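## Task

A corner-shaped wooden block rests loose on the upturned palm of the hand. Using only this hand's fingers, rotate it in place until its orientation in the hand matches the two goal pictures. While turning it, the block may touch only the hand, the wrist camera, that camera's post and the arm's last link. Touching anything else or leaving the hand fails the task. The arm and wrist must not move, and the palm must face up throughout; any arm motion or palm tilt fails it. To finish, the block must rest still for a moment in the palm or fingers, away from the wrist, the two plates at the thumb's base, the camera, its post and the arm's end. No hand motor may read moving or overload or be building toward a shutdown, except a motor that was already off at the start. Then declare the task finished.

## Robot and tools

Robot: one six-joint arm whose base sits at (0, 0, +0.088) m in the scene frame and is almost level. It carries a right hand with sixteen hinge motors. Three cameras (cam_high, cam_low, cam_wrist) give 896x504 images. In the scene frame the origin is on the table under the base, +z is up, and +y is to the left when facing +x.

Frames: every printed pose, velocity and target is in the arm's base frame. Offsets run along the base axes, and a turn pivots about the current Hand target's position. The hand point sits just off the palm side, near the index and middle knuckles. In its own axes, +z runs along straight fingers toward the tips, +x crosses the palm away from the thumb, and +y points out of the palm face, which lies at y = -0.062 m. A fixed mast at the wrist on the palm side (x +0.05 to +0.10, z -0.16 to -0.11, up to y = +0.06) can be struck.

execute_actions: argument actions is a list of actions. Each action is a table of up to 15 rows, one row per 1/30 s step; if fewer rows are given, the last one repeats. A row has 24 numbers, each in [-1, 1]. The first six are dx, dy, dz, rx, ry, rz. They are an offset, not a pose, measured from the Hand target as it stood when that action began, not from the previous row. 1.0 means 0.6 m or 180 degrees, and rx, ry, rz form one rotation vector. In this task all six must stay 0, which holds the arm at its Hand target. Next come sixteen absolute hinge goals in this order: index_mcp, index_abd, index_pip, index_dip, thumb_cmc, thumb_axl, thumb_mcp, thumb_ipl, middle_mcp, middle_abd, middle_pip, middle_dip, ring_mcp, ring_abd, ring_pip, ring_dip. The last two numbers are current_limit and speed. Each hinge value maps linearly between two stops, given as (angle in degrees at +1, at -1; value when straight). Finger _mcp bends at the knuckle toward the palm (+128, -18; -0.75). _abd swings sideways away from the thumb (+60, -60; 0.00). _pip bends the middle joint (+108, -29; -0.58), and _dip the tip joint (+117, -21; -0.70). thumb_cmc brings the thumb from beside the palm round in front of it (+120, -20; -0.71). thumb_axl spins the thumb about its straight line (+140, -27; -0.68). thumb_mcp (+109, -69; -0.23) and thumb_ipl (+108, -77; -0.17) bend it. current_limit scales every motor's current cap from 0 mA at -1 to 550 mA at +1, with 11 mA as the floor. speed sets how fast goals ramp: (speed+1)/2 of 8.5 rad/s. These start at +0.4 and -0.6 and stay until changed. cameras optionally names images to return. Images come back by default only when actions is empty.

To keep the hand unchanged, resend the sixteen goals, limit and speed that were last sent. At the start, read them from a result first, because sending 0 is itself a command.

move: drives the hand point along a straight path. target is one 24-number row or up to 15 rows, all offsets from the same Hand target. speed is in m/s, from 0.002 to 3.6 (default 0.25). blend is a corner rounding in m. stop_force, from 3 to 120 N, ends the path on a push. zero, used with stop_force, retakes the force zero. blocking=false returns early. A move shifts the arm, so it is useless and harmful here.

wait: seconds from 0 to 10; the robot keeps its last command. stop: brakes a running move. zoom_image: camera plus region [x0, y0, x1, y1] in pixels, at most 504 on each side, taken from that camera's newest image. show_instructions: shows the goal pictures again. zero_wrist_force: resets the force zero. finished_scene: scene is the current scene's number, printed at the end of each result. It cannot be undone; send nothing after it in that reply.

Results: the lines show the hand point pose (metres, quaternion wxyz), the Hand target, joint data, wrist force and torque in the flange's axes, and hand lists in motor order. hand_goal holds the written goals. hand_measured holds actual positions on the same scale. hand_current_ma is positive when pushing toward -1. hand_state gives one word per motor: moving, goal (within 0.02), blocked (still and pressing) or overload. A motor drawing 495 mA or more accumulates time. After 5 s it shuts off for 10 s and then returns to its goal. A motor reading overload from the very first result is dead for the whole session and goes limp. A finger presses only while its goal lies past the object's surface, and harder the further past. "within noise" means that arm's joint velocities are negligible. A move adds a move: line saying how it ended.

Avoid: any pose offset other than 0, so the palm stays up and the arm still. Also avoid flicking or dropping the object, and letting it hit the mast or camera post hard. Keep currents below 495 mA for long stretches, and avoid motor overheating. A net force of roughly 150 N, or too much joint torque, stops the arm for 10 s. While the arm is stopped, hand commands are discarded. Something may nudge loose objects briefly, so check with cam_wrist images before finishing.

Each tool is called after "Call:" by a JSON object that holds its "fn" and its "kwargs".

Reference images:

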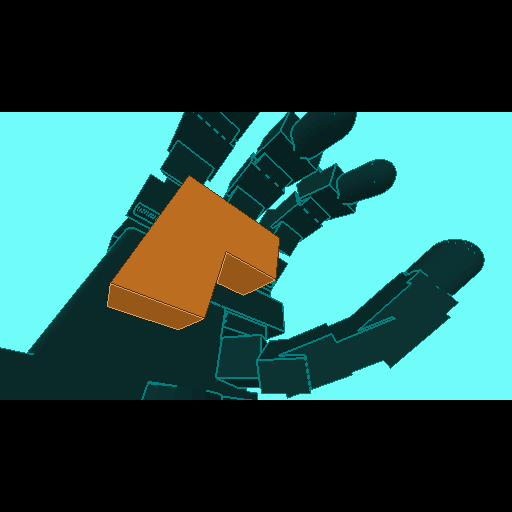

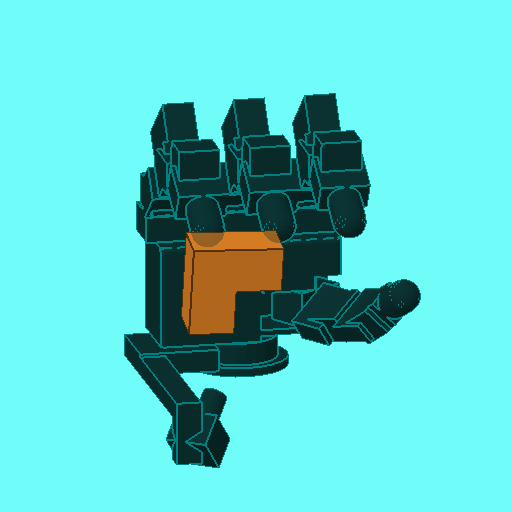

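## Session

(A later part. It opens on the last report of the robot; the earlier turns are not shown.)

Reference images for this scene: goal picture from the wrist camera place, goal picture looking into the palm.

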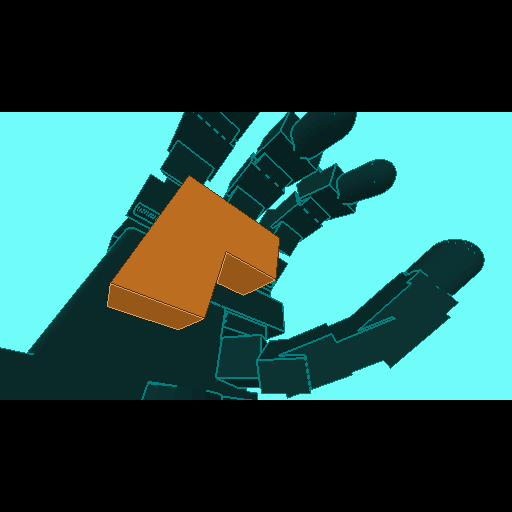

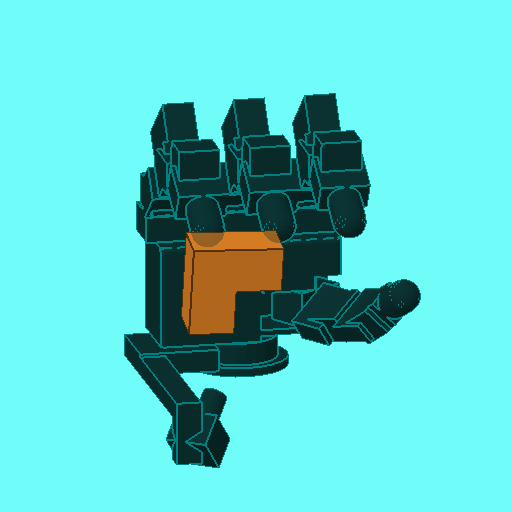

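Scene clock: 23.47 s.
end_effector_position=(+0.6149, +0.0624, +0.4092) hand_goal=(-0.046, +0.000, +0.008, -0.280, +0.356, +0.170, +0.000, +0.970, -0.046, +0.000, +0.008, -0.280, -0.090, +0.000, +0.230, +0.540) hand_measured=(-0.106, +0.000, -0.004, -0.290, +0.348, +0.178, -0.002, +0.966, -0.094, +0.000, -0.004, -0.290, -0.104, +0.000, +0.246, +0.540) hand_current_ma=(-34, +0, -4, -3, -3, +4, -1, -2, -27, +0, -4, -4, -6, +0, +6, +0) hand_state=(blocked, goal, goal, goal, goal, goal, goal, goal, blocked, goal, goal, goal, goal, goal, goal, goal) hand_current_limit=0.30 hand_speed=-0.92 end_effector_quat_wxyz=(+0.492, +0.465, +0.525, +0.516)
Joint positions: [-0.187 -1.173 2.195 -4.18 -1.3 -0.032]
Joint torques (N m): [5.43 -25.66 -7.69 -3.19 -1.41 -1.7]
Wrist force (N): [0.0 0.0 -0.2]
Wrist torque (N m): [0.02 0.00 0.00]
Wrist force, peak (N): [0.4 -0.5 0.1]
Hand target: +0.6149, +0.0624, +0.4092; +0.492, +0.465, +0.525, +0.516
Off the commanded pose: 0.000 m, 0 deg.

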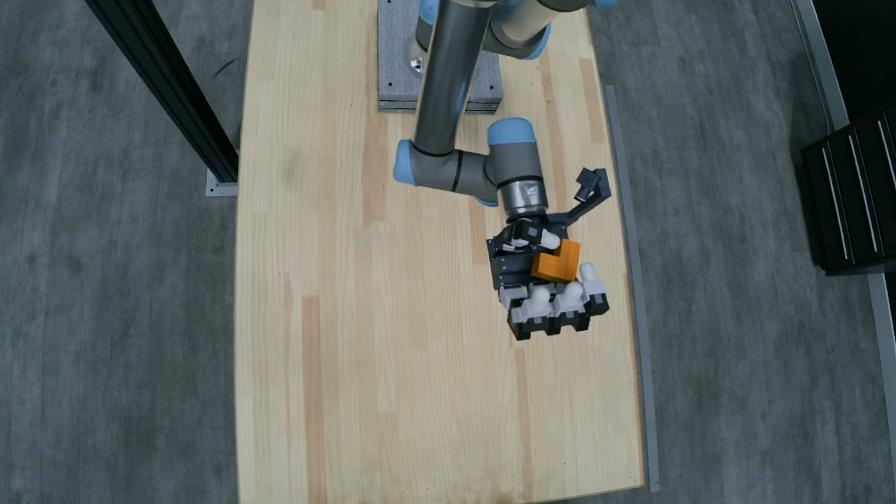

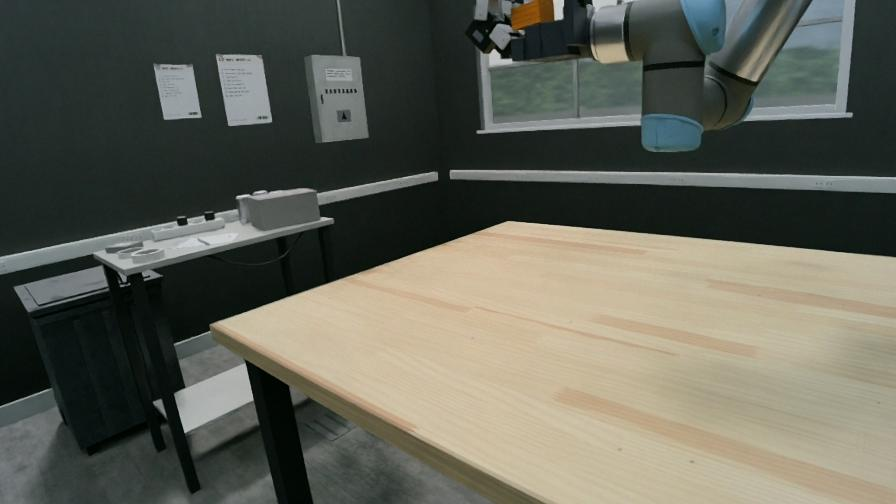

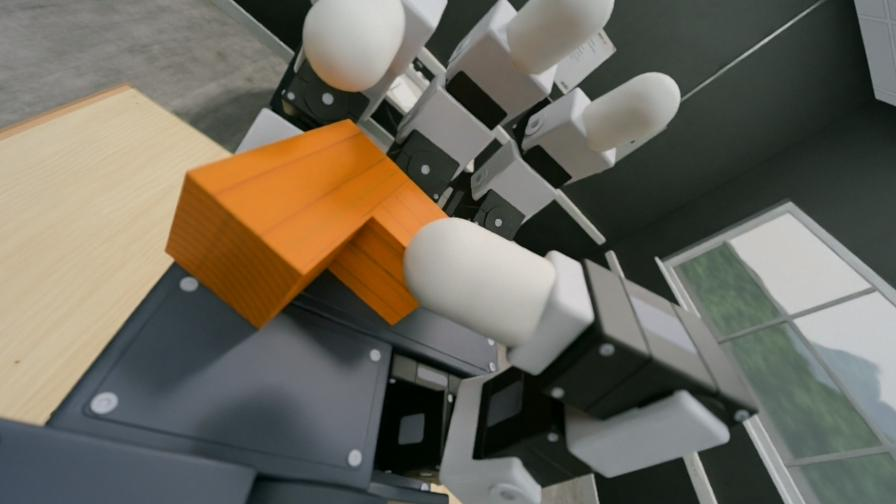

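Call:
{"fn": "execute_actions", "kwargs": {"actions": [[[0,0,0,0,0,0,-0.046,0,0.008,-0.280,0.357,0.17,0,0.97,-0.046,0,0.008,-0.280,-0.7,0,0.23,0.54,0.4,-0.7]],[[0,0,0,0,0,0,-0.046,0,0.008,-0.280,0.357,0.17,0,0.97,-0.046,0,0.008,-0.280,-0.753,0,0.59,0.609,0.4,-0.7]]], "cameras": ["cam_high","cam_wrist"]}}

Call:
{"fn": "zoom_image", "kwargs": {"camera": "cam_high", "region": [470, 140, 650, 350]}}

Scene clock: 25.67 s.
end_effector_position=(+0.6149, +0.0624, +0.4092) hand_goal=(-0.046, +0.000, +0.008, -0.280, +0.356, +0.170, +0.000, +0.970, -0.046, +0.000, +0.008, -0.280, -0.754, +0.000, +0.590, +0.608) hand_measured=(-0.106, +0.000, -0.004, -0.290, +0.348, +0.178, -0.002, +0.966, -0.094, +0.000, -0.004, -0.290, -0.778, +0.000, +0.574, +0.600) hand_current_ma=(-34, +0, -4, -3, -3, +4, -1, -2, -27, +0, -4, -4, -11, +0, -6, -3) hand_state=(blocked, goal, goal, goal, goal, goal, goal, goal, blocked, goal, goal, goal, blocked, goal, goal, goal) hand_current_limit=0.40 hand_speed=-0.70 end_effector_quat_wxyz=(+0.492, +0.465, +0.525, +0.516)
Joint positions: [-0.187 -1.173 2.195 -4.18 -1.3 -0.032]
Joint torques (N m): [4.73 -25.81 -6.54 -2.32 -1.52 -2.04]
Wrist force (N): [-0.1 -0.1 -0.1]
Wrist torque (N m): [0.01 0.03 -0.02]
Wrist force, peak (N): [0.0 -0.1 -0.7]
Hand target: +0.6149, +0.0624, +0.4092; +0.492, +0.465, +0.525, +0.516
Off the commanded pose: 0.000 m, 0 deg.
Images, in order (width x height): cam_high 896x504, cam_wrist 896x504.

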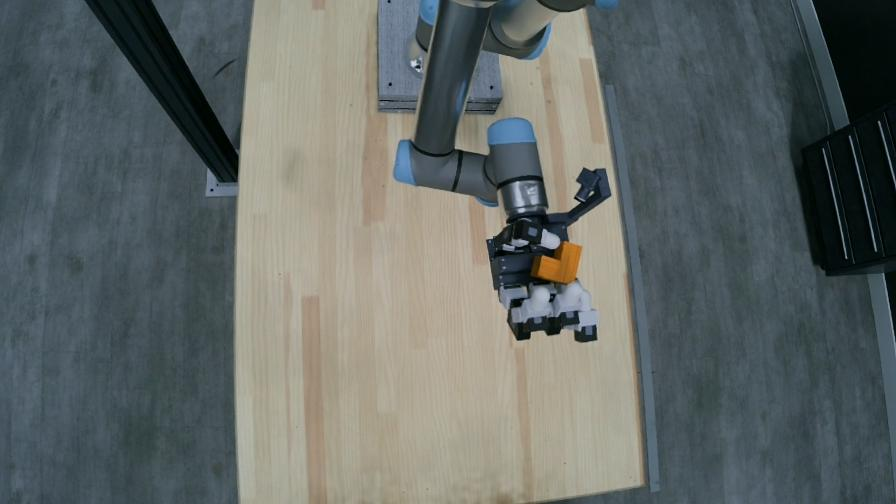

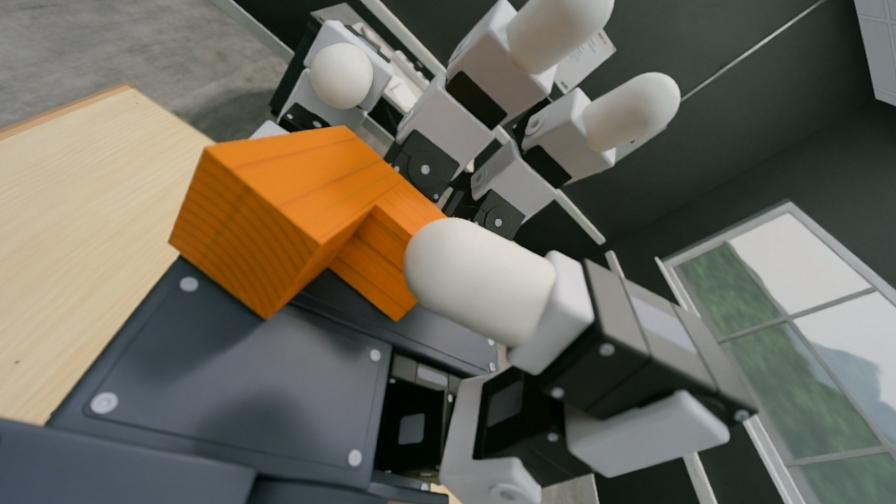

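Scaled by 2.400 from the camera's 896x504 image, which has a finer 1280x720 frame.

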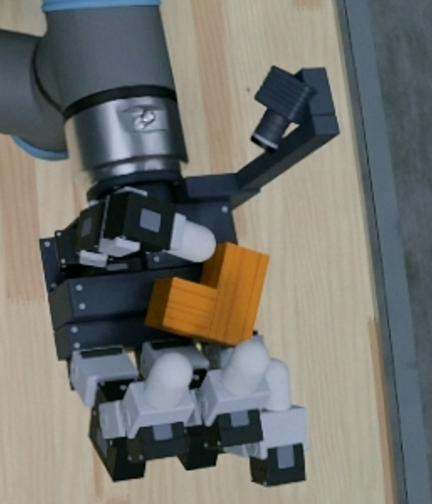

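Call:
{"fn": "execute_actions", "kwargs": {"actions": [[[0,0,0,0,0,0,-0.046,0,0.008,-0.280,0.357,0.17,0,0.97,-0.046,0,0.008,-0.280,-0.6,0,0.8,0.68,0.4,-0.8]],[[0,0,0,0,0,0,-0.046,0,0.008,-0.280,0.357,0.17,0,0.97,-0.046,0,0.008,-0.280,-0.4,0,0.85,0.609,0.4,-0.85]]], "cameras": ["cam_high","cam_wrist"]}}

Call:
{"fn": "zoom_image", "kwargs": {"camera": "cam_high", "region": [470, 140, 650, 350]}}

Scene clock: 27.20 s.
end_effector_position=(+0.6149, +0.0624, +0.4092) hand_goal=(-0.046, +0.000, +0.008, -0.280, +0.356, +0.170, +0.000, +0.970, -0.046, +0.000, +0.008, -0.280, -0.400, +0.000, +0.850, +0.608) hand_measured=(-0.106, +0.000, -0.004, -0.290, +0.348, +0.178, -0.002, +0.966, -0.094, +0.000, -0.004, -0.290, -0.474, +0.000, +0.836, +0.620) hand_current_ma=(-34, +0, -4, -3, -3, +4, -1, -2, -27, +0, -4, -4, -46, +0, -5, +4) hand_state=(blocked, goal, goal, goal, goal, goal, goal, goal, blocked, goal, goal, goal, blocked, goal, goal, goal) hand_current_limit=0.40 hand_speed=-0.85 end_effector_quat_wxyz=(+0.492, +0.465, +0.525, +0.516)
Joint positions: [-0.187 -1.173 2.195 -4.18 -1.3 -0.032]
Joint torques (N m): [5.48 -25.14 -5.87 -1.64 -1.41 -2.19]
Wrist force (N): [0.1 0.2 -0.5]
Wrist torque (N m): [0.08 0.01 0.01]
Wrist force, peak (N): [0.3 0.6 -0.2]
Hand target: +0.6149, +0.0624, +0.4092; +0.492, +0.465, +0.525, +0.516
Off the commanded pose: 0.000 m, 0 deg.
Images, in order (width x height): cam_high 896x504, cam_wrist 896x504.

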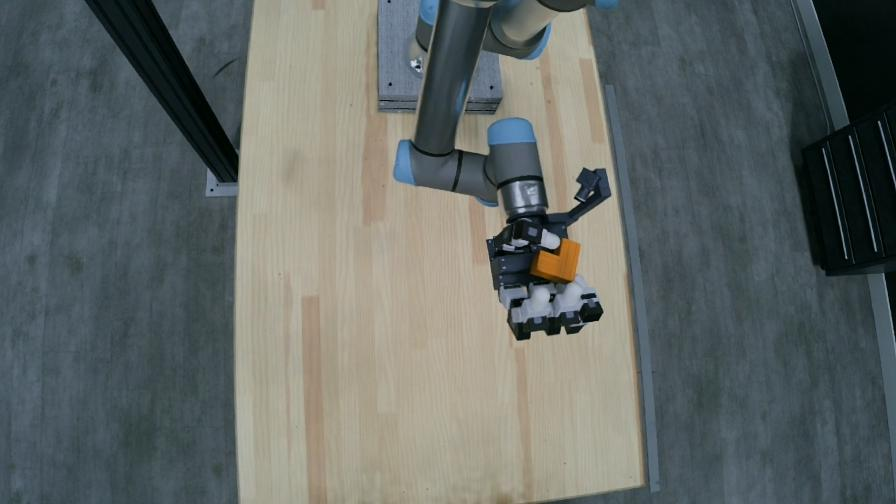

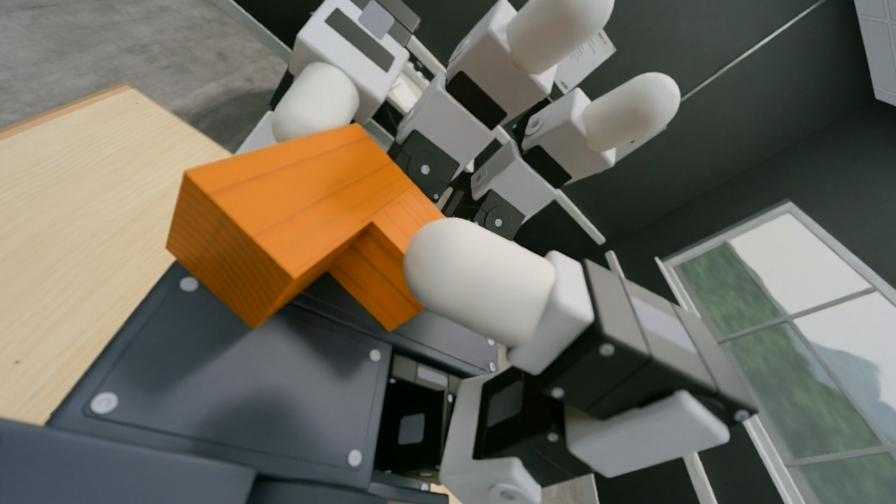

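Scaled by 2.400 from the camera's 896x504 image, which has a finer 1280x720 frame.

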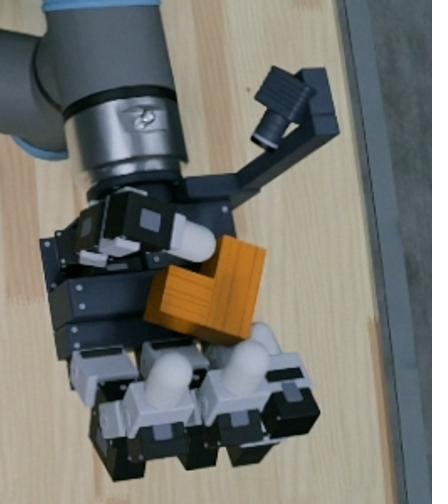

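Call:
{"fn": "execute_actions", "kwargs": {"actions": [[[0,0,0,0,0,0,-0.046,0,0.008,-0.280,0.357,0.45,0,0.97,-0.046,0,0.008,-0.280,-0.4,0,0.85,0.609,0.4,-0.75]],[[0,0,0,0,0,0,-0.046,0,0.008,-0.280,0.357,0.45,0.28,0.97,-0.046,0,0.008,-0.280,-0.4,0,0.85,0.609,0.4,-0.8]],[[0,0,0,0,0,0,-0.046,0,0.008,-0.280,0.357,0.2,0.28,0.97,-0.046,0,0.008,-0.280,-0.4,0,0.85,0.609,0.4,-0.8]]], "cameras": ["cam_high","cam_wrist"]}}

Call:
{"fn": "zoom_image", "kwargs": {"camera": "cam_high", "region": [470, 140, 650, 350]}}

Scene clock: 29.63 s.
end_effector_position=(+0.6149, +0.0624, +0.4092) hand_goal=(-0.046, +0.000, +0.008, -0.280, +0.356, +0.200, +0.280, +0.970, -0.046, +0.000, +0.008, -0.280, -0.400, +0.000, +0.850, +0.608) hand_measured=(-0.106, +0.000, -0.004, -0.290, +0.352, +0.208, +0.282, +0.966, -0.094, +0.000, -0.004, -0.290, -0.474, +0.000, +0.836, +0.620) hand_current_ma=(-34, +0, -4, -3, -1, +4, +0, -2, -27, +0, -4, -4, -46, +0, -5, +4) hand_state=(blocked, goal, goal, goal, goal, goal, goal, goal, blocked, goal, goal, goal, blocked, goal, goal, goal) hand_current_limit=0.40 hand_speed=-0.80 end_effector_quat_wxyz=(+0.492, +0.465, +0.525, +0.516)
Joint positions: [-0.187 -1.173 2.195 -4.18 -1.3 -0.032]
Joint torques (N m): [5.04 -25.39 -5.08 -0.76 -1.5 -2.19]
Wrist force (N): [-0.2 0.0 -0.2]
Wrist torque (N m): [0.04 0.04 -0.03]
Wrist force, peak (N): [0.0 -0.2 -0.6]
Hand target: +0.6149, +0.0624, +0.4092; +0.492, +0.465, +0.525, +0.516
Off the commanded pose: 0.000 m, 0 deg.
Images, in order (width x height): cam_high 896x504, cam_wrist 896x504.

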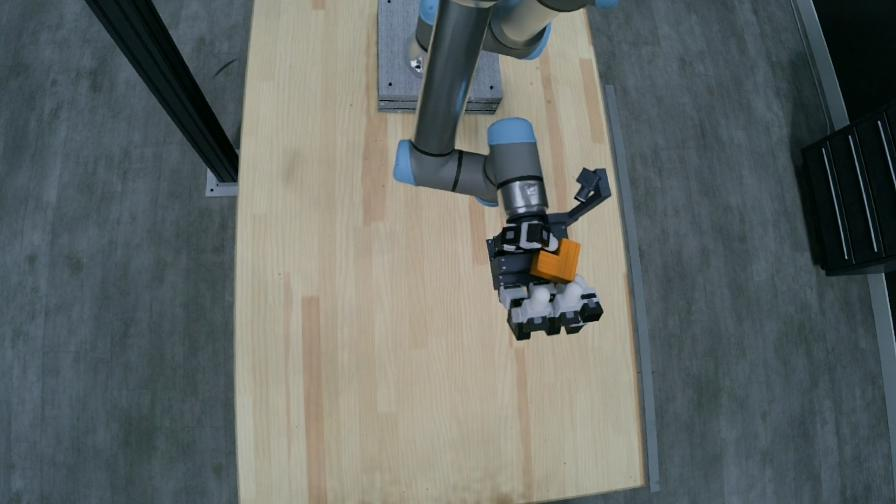

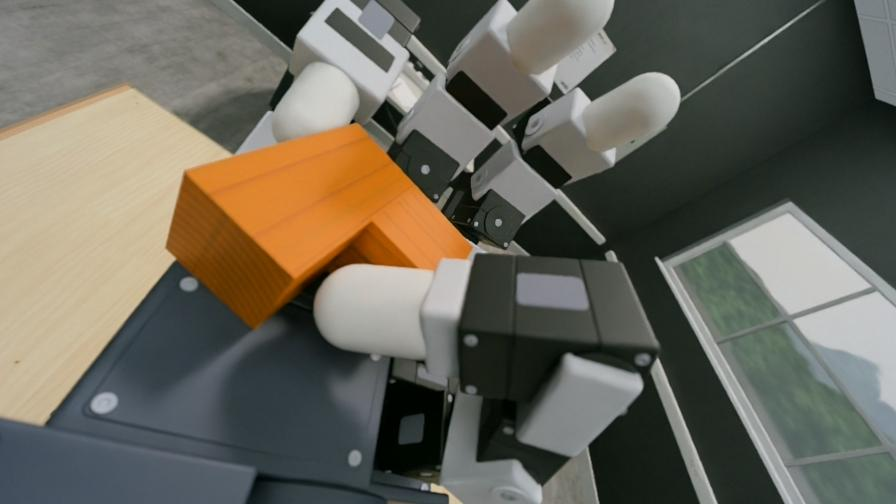

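Scaled by 2.400 from the camera's 896x504 image, which has a finer 1280x720 frame.

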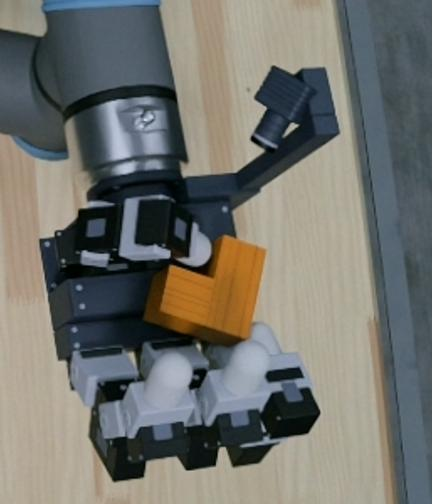

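Call:
{"fn": "execute_actions", "kwargs": {"actions": [[[0,0,0,0,0,0,-0.046,0,0.008,-0.280,0.357,-0.05,0.28,0.97,-0.046,0,0.008,-0.280,-0.4,0,0.85,0.609,0.4,-0.85]]], "cameras": ["cam_high","cam_wrist"]}}

Call:
{"fn": "zoom_image", "kwargs": {"camera": "cam_high", "region": [470, 140, 650, 350]}}

Scene clock: 30.60 s.
end_effector_position=(+0.6149, +0.0624, +0.4092) hand_goal=(-0.046, +0.000, +0.008, -0.280, +0.356, -0.050, +0.280, +0.970, -0.046, +0.000, +0.008, -0.280, -0.400, +0.000, +0.850, +0.608) hand_measured=(-0.106, +0.000, -0.004, -0.290, +0.352, +0.004, +0.282, +0.972, -0.094, +0.000, -0.004, -0.290, -0.472, +0.000, +0.846, +0.620) hand_current_ma=(-34, +0, -4, -3, -1, +37, +0, +1, -27, +0, -4, -4, -43, +0, -1, +4) hand_state=(blocked, goal, goal, goal, goal, blocked, goal, goal, blocked, goal, goal, goal, blocked, goal, goal, goal) hand_current_limit=0.40 hand_speed=-0.85 end_effector_quat_wxyz=(+0.492, +0.465, +0.525, +0.516)
Joint positions: [-0.187 -1.173 2.195 -4.18 -1.3 -0.032]
Joint torques (N m): [5.09 -24.2 -5.42 -0.47 -1.57 -2.32]
Wrist force (N): [0.2 -0.3 -0.1]
Wrist torque (N m): [-0.01 -0.02 0.01]
Wrist force, peak (N): [0.0 -0.6 -0.1]
Hand target: +0.6149, +0.0624, +0.4092; +0.492, +0.465, +0.525, +0.516
Off the commanded pose: 0.000 m, 0 deg.
Images, in order (width x height): cam_high 896x504, cam_wrist 896x504.

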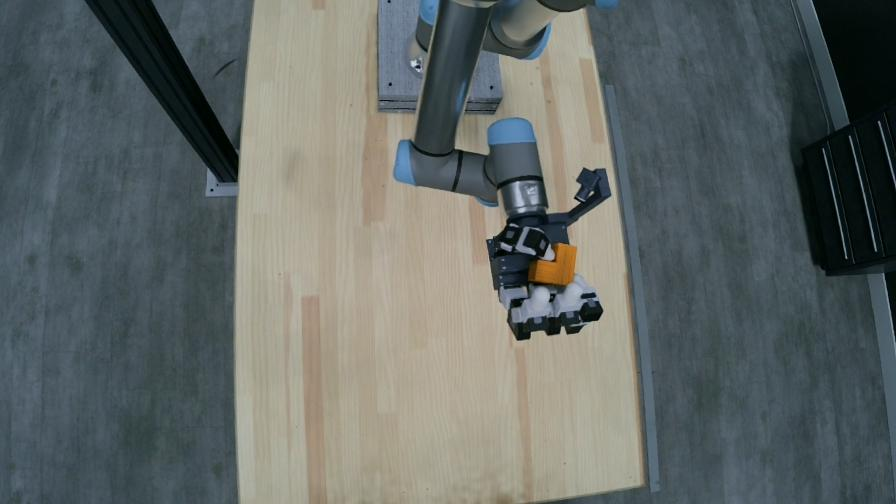

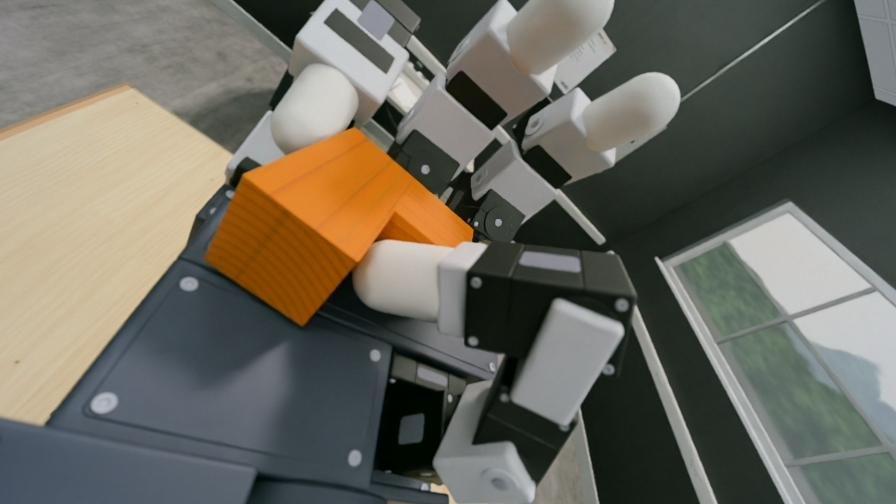

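Scaled by 2.400 from the camera's 896x504 image, which has a finer 1280x720 frame.

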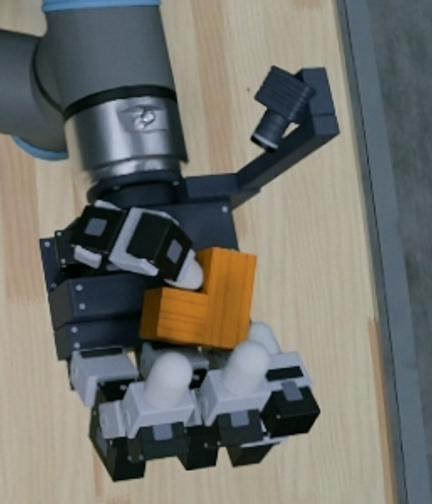

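Call:
{"fn": "execute_actions", "kwargs": {"actions": [[[0,0,0,0,0,0,-0.046,0,0.008,-0.280,0.357,-0.22,0.28,0.97,-0.046,0,0.008,-0.280,-0.4,0,0.85,0.609,0.4,-0.88]]], "cameras": ["cam_high","cam_wrist"]}}

Call:
{"fn": "zoom_image", "kwargs": {"camera": "cam_high", "region": [470, 140, 650, 350]}}

Scene clock: 31.67 s.
end_effector_position=(+0.6149, +0.0624, +0.4092) hand_goal=(-0.046, +0.000, +0.008, -0.280, +0.356, -0.220, +0.280, +0.970, -0.046, +0.000, +0.008, -0.280, -0.400, +0.000, +0.850, +0.608) hand_measured=(-0.106, +0.000, -0.004, -0.290, +0.318, -0.080, +0.256, +0.980, -0.094, +0.000, -0.004, -0.290, -0.466, +0.000, +0.846, +0.620) hand_current_ma=(-34, +0, -4, -3, -19, +120, -15, +5, -27, +0, -4, -4, -39, +0, -1, +4) hand_state=(blocked, goal, goal, goal, blocked, blocked, blocked, goal, blocked, goal, goal, goal, blocked, goal, goal, goal) hand_current_limit=0.40 hand_speed=-0.88 end_effector_quat_wxyz=(+0.492, +0.465, +0.525, +0.516)
Joint positions: [-0.187 -1.173 2.195 -4.18 -1.3 -0.032]
Joint torques (N m): [5.12 -24.24 -4.68 -0.32 -1.51 -2.07]
Wrist force (N): [-0.1 -0.2 -0.1]
Wrist torque (N m): [0.01 0.01 -0.02]
Wrist force, peak (N): [0.3 0.0 -0.4]
Hand target: +0.6149, +0.0624, +0.4092; +0.492, +0.465, +0.525, +0.516
Off the commanded pose: 0.000 m, 0 deg.
Images, in order (width x height): cam_high 896x504, cam_wrist 896x504.

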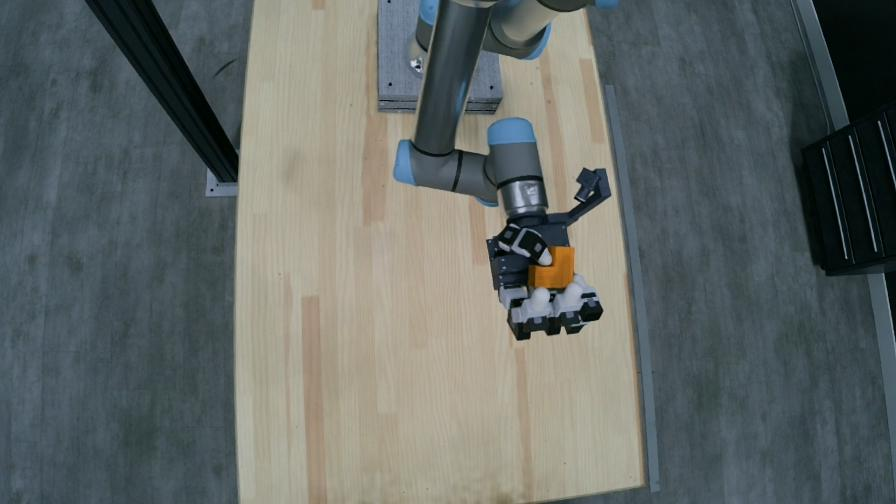

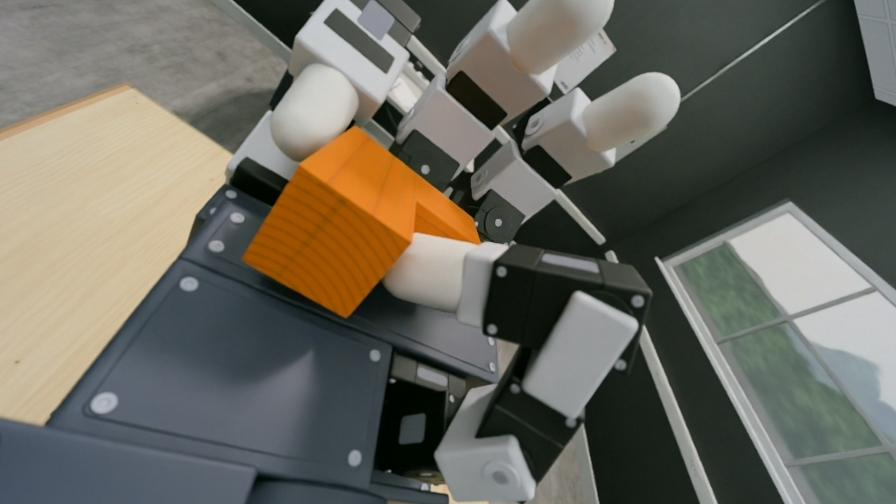

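Scaled by 2.400 from the camera's 896x504 image, which has a finer 1280x720 frame.

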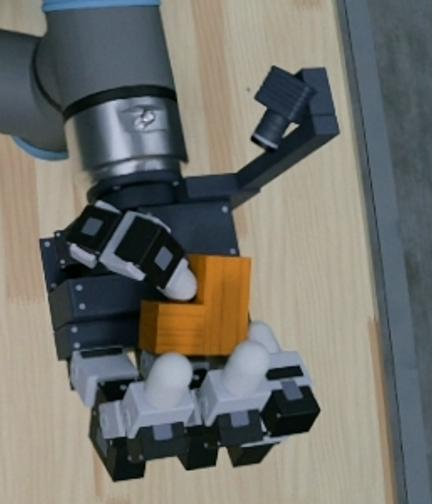

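Call:
{"fn": "zoom_image", "kwargs": {"camera": "cam_wrist", "region": [200, 90, 520, 340]}}

Call:
{"fn": "zoom_image", "kwargs": {"camera": "cam_high", "region": [515, 225, 590, 300]}}

Scaled by 1.575 from the camera's 896x504 image, which has a finer 1280x720 frame.

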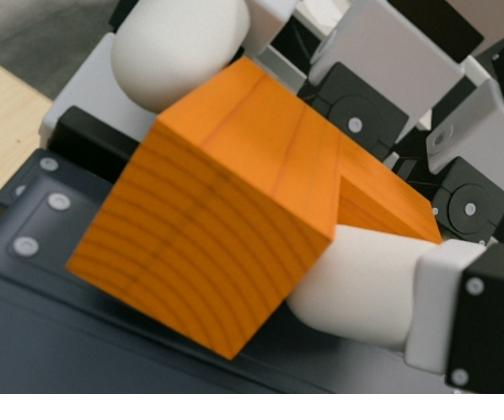

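Scaled by 6.720 from the camera's 896x504 image, which has a finer 1280x720 frame.

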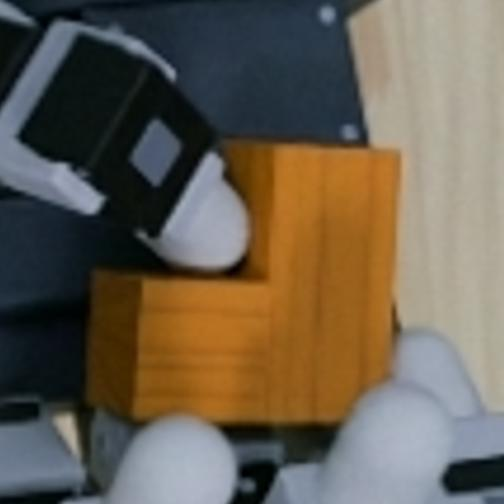

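Call:
{"fn": "execute_actions", "kwargs": {"actions": [[[0,0,0,0,0,0,-0.046,0,0.008,-0.280,0.357,-0.15,0.28,0.97,-0.046,0,0.008,-0.280,0.05,0,0.78,0.609,0.4,-0.85]],[[0,0,0,0,0,0,-0.046,0,0.008,-0.280,0.357,-0.15,0.28,0.97,-0.046,0,0.008,-0.280,0.342,0,0.591,0.464,0.4,-0.85]]], "cameras": ["cam_high","cam_wrist"]}}

Call:
{"fn": "zoom_image", "kwargs": {"camera": "cam_high", "region": [470, 140, 650, 350]}}

Scene clock: 35.40 s.
end_effector_position=(+0.6149, +0.0624, +0.4092) hand_goal=(-0.046, +0.000, +0.008, -0.280, +0.356, -0.150, +0.280, +0.970, -0.046, +0.000, +0.008, -0.280, +0.342, +0.000, +0.590, +0.464) hand_measured=(-0.106, +0.000, -0.004, -0.290, +0.284, -0.102, +0.268, +1.000, -0.094, +0.000, -0.004, -0.290, +0.174, -0.016, +0.580, +0.500) hand_current_ma=(-34, +0, -4, -3, -42, +32, -5, +19, -27, +0, -4, -4, -126, -4, -3, +17) hand_state=(blocked, goal, goal, goal, blocked, blocked, goal, blocked, blocked, goal, goal, goal, blocked, goal, goal, blocked) hand_current_limit=0.40 hand_speed=-0.85 end_effector_quat_wxyz=(+0.492, +0.465, +0.525, +0.516)
Joint positions: [-0.187 -1.173 2.195 -4.18 -1.3 -0.032]
Joint torques (N m): [4.82 -23.48 -2.8 -0.45 -1.46 -2.24]
Wrist force (N): [0.1 -0.4 -0.2]
Wrist torque (N m): [-0.04 -0.01 0.00]
Wrist force, peak (N): [0.3 0.2 -0.6]
Hand target: +0.6149, +0.0624, +0.4092; +0.492, +0.465, +0.525, +0.516
Off the commanded pose: 0.000 m, 0 deg.
Images, in order (width x height): cam_high 896x504, cam_wrist 896x504.

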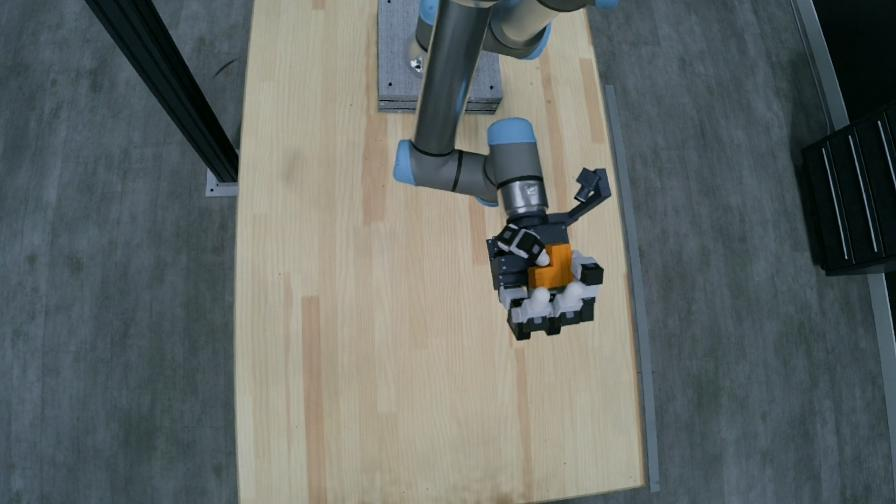

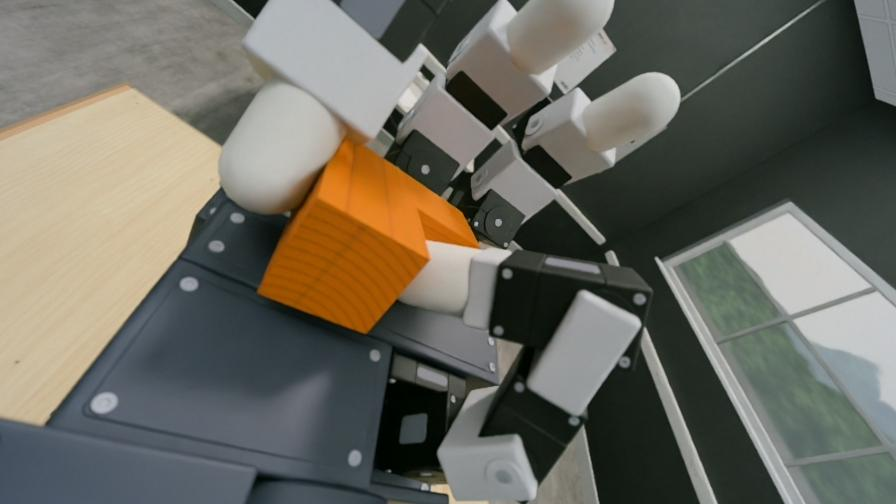

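Scaled by 2.400 from the camera's 896x504 image, which has a finer 1280x720 frame.

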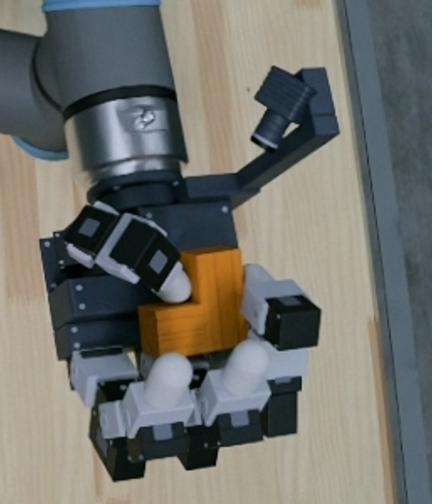

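Call:
{"fn": "zoom_image", "kwargs": {"camera": "cam_high", "region": [515, 225, 590, 300]}}

Call:
{"fn": "zoom_image", "kwargs": {"camera": "cam_wrist", "region": [200, 110, 520, 360]}}

Scaled by 6.720 from the camera's 896x504 image, which has a finer 1280x720 frame.

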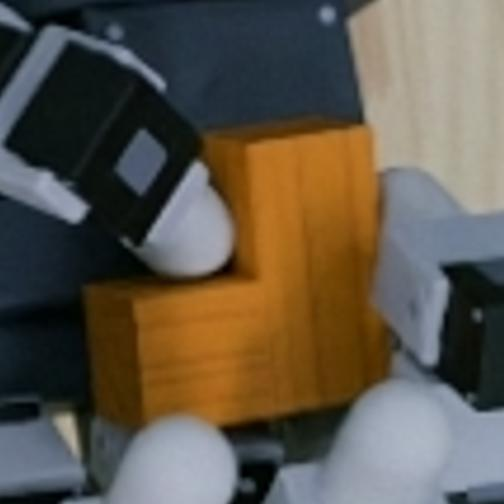

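Scaled by 1.575 from the camera's 896x504 image, which has a finer 1280x720 frame.

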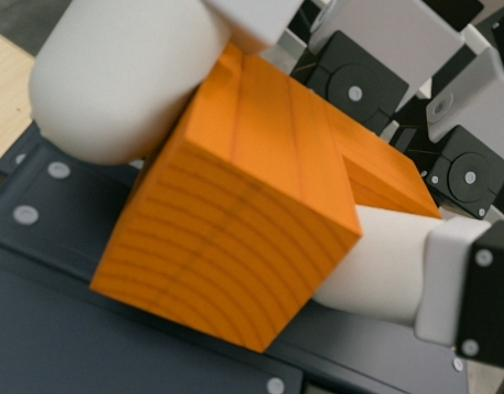

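Call:
{"fn": "execute_actions", "kwargs": {"actions": [], "cameras": ["cam_low"]}}

Call:
{"fn": "zoom_image", "kwargs": {"camera": "cam_low", "region": [490, 0, 600, 60]}}

Scene clock: 36.03 s.
end_effector_position=(+0.6149, +0.0624, +0.4092) hand_goal=(-0.046, +0.000, +0.008, -0.280, +0.356, -0.150, +0.280, +0.970, -0.046, +0.000, +0.008, -0.280, +0.342, +0.000, +0.590, +0.464) hand_measured=(-0.106, +0.000, -0.004, -0.290, +0.284, -0.102, +0.268, +1.000, -0.094, +0.000, -0.004, -0.290, +0.176, -0.016, +0.580, +0.498) hand_current_ma=(-34, +0, -4, -3, -42, +32, -5, +19, -27, +0, -4, -4, -125, -4, -3, +17) hand_state=(blocked, goal, goal, goal, blocked, blocked, goal, blocked, blocked, goal, goal, goal, blocked, goal, goal, blocked) hand_current_limit=0.40 hand_speed=-0.85 end_effector_quat_wxyz=(+0.492, +0.465, +0.525, +0.516)
Joint positions: [-0.187 -1.173 2.195 -4.18 -1.3 -0.032]
Joint velocities: within noise
Joint torques (N m): [4.55 -23.47 -3.05 -0.29 -1.46 -2.08]
Wrist force (N): [0.0 -0.1 -0.2]
Wrist torque (N m): [0.00 0.00 0.00]
Wrist force, peak (N): [-0.4 -0.2 -0.3]
Hand target: +0.6149, +0.0624, +0.4092; +0.492, +0.465, +0.525, +0.516
Off the commanded pose: 0.000 m, 0 deg.
Images, in order (width x height): cam_low 896x504.

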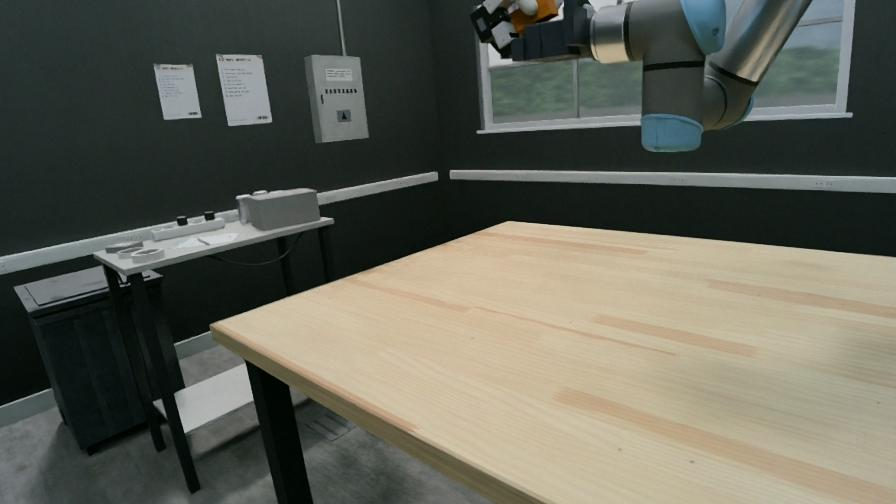

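Scaled by 4.582 from the camera's 896x504 image, which has a finer 1280x720 frame.

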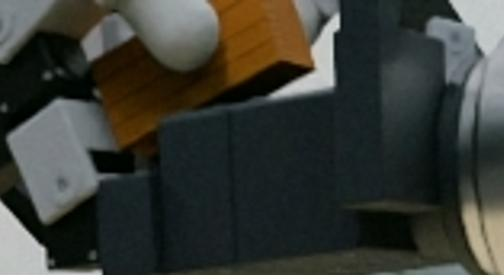

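Call:
{"fn": "execute_actions", "kwargs": {"actions": [[[0,0,0,0,0,0,-0.046,0,0.008,-0.280,0.357,-0.15,0.28,0.97,-0.3,0,0.008,0.2,0.342,0,0.591,0.464,0.4,-0.8]],[[0,0,0,0,0,0,-0.046,0,0.008,-0.280,0.357,-0.15,0.28,0.97,-0.7,0,0.3,0.6,0.342,0,0.591,0.464,0.4,-0.7]],[[0,0,0,0,0,0,-0.046,0,0.008,-0.280,0.357,-0.15,0.28,0.97,-0.7,0,0.6,0.6,0.342,0,0.591,0.464,0.4,-0.7]]], "cameras": ["cam_high","cam_wrist","cam_low"]}}

Call:
{"fn": "zoom_image", "kwargs": {"camera": "cam_high", "region": [470, 140, 650, 350]}}

Call:
{"fn": "zoom_image", "kwargs": {"camera": "cam_low", "region": [490, 0, 600, 60]}}

Scene clock: 38.73 s.
end_effector_position=(+0.6149, +0.0624, +0.4092) hand_goal=(-0.046, +0.000, +0.008, -0.280, +0.356, -0.150, +0.280, +0.970, -0.700, +0.000, +0.600, +0.600, +0.342, +0.000, +0.590, +0.464) hand_measured=(-0.106, +0.000, -0.004, -0.290, +0.288, -0.140, +0.276, +1.000, -0.722, +0.000, +0.588, +0.590, +0.272, -0.016, +0.582, +0.474) hand_current_ma=(-34, +0, -4, -3, -39, +5, -2, +19, -10, +0, -5, -3, -42, -3, -2, +3) hand_state=(blocked, goal, goal, goal, blocked, goal, goal, blocked, blocked, goal, goal, goal, blocked, goal, goal, goal) hand_current_limit=0.40 hand_speed=-0.70 end_effector_quat_wxyz=(+0.492, +0.465, +0.525, +0.516)
Joint positions: [-0.187 -1.173 2.195 -4.18 -1.3 -0.032]
Joint torques (N m): [5.08 -23.12 -2.41 -0.44 -1.52 -2.09]
Wrist force (N): [0.3 -0.1 0.0]
Wrist torque (N m): [0.00 -0.04 0.02]
Wrist force, peak (N): [0.4 0.3 -0.2]
Hand target: +0.6149, +0.0624, +0.4092; +0.492, +0.465, +0.525, +0.516
Off the commanded pose: 0.000 m, 0 deg.

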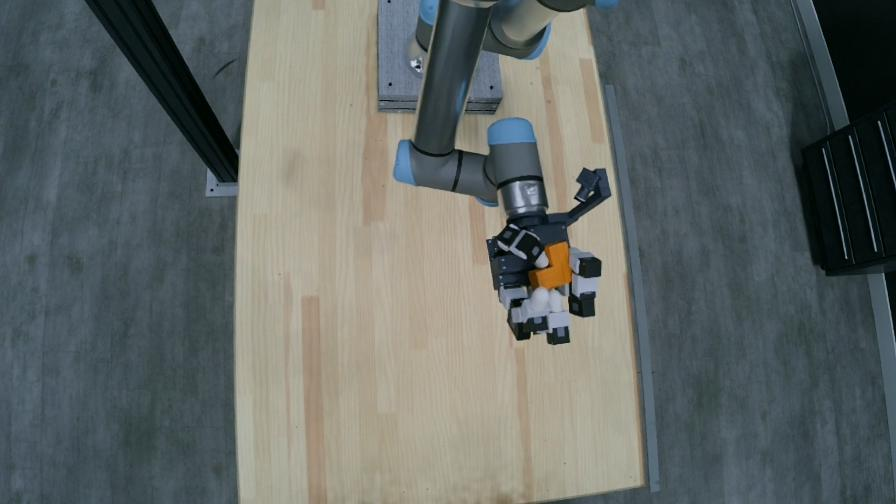

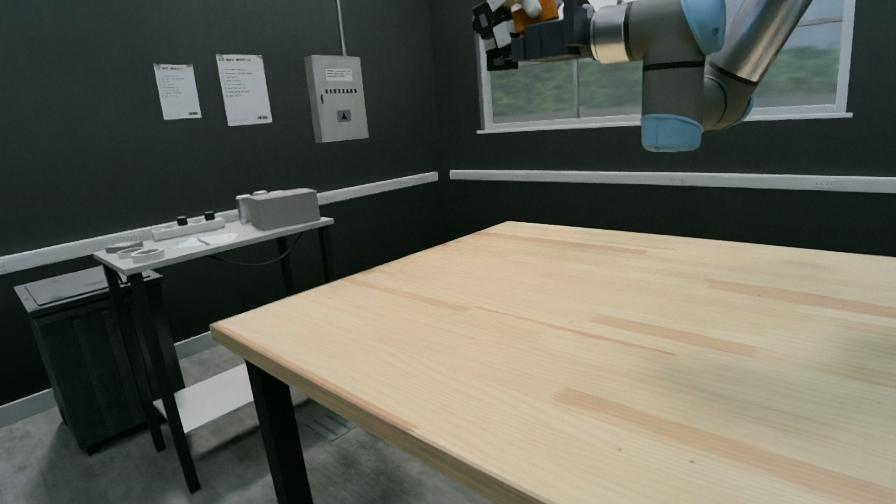

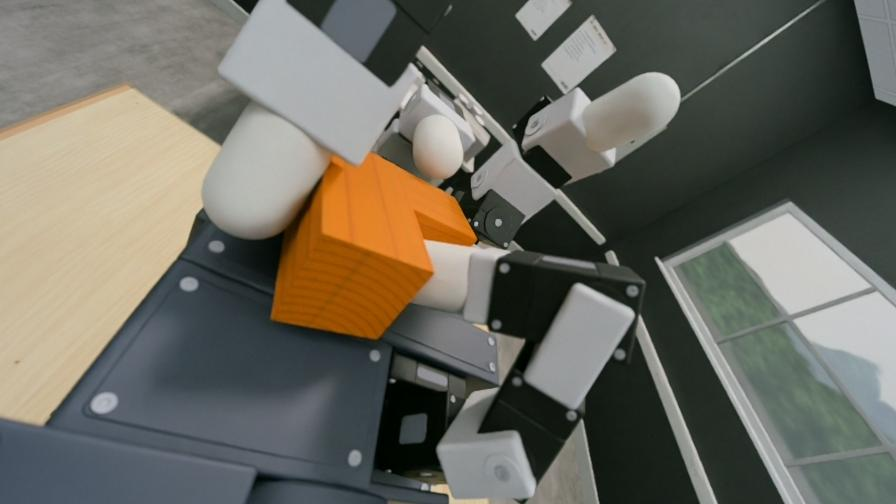

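Scaled by 2.400 from the camera's 896x504 image, which has a finer 1280x720 frame.

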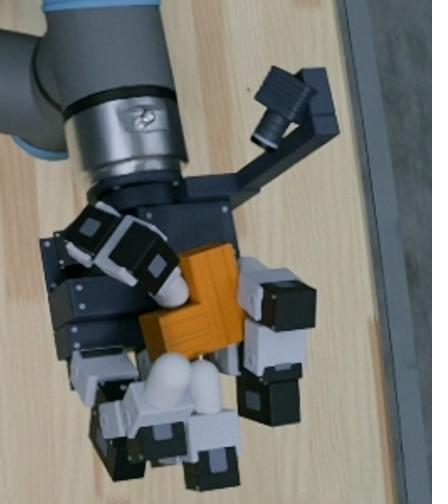

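Scaled by 4.582 from the camera's 896x504 image, which has a finer 1280x720 frame.

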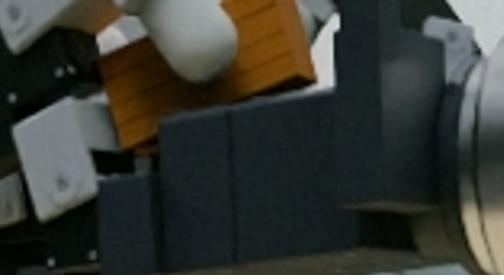

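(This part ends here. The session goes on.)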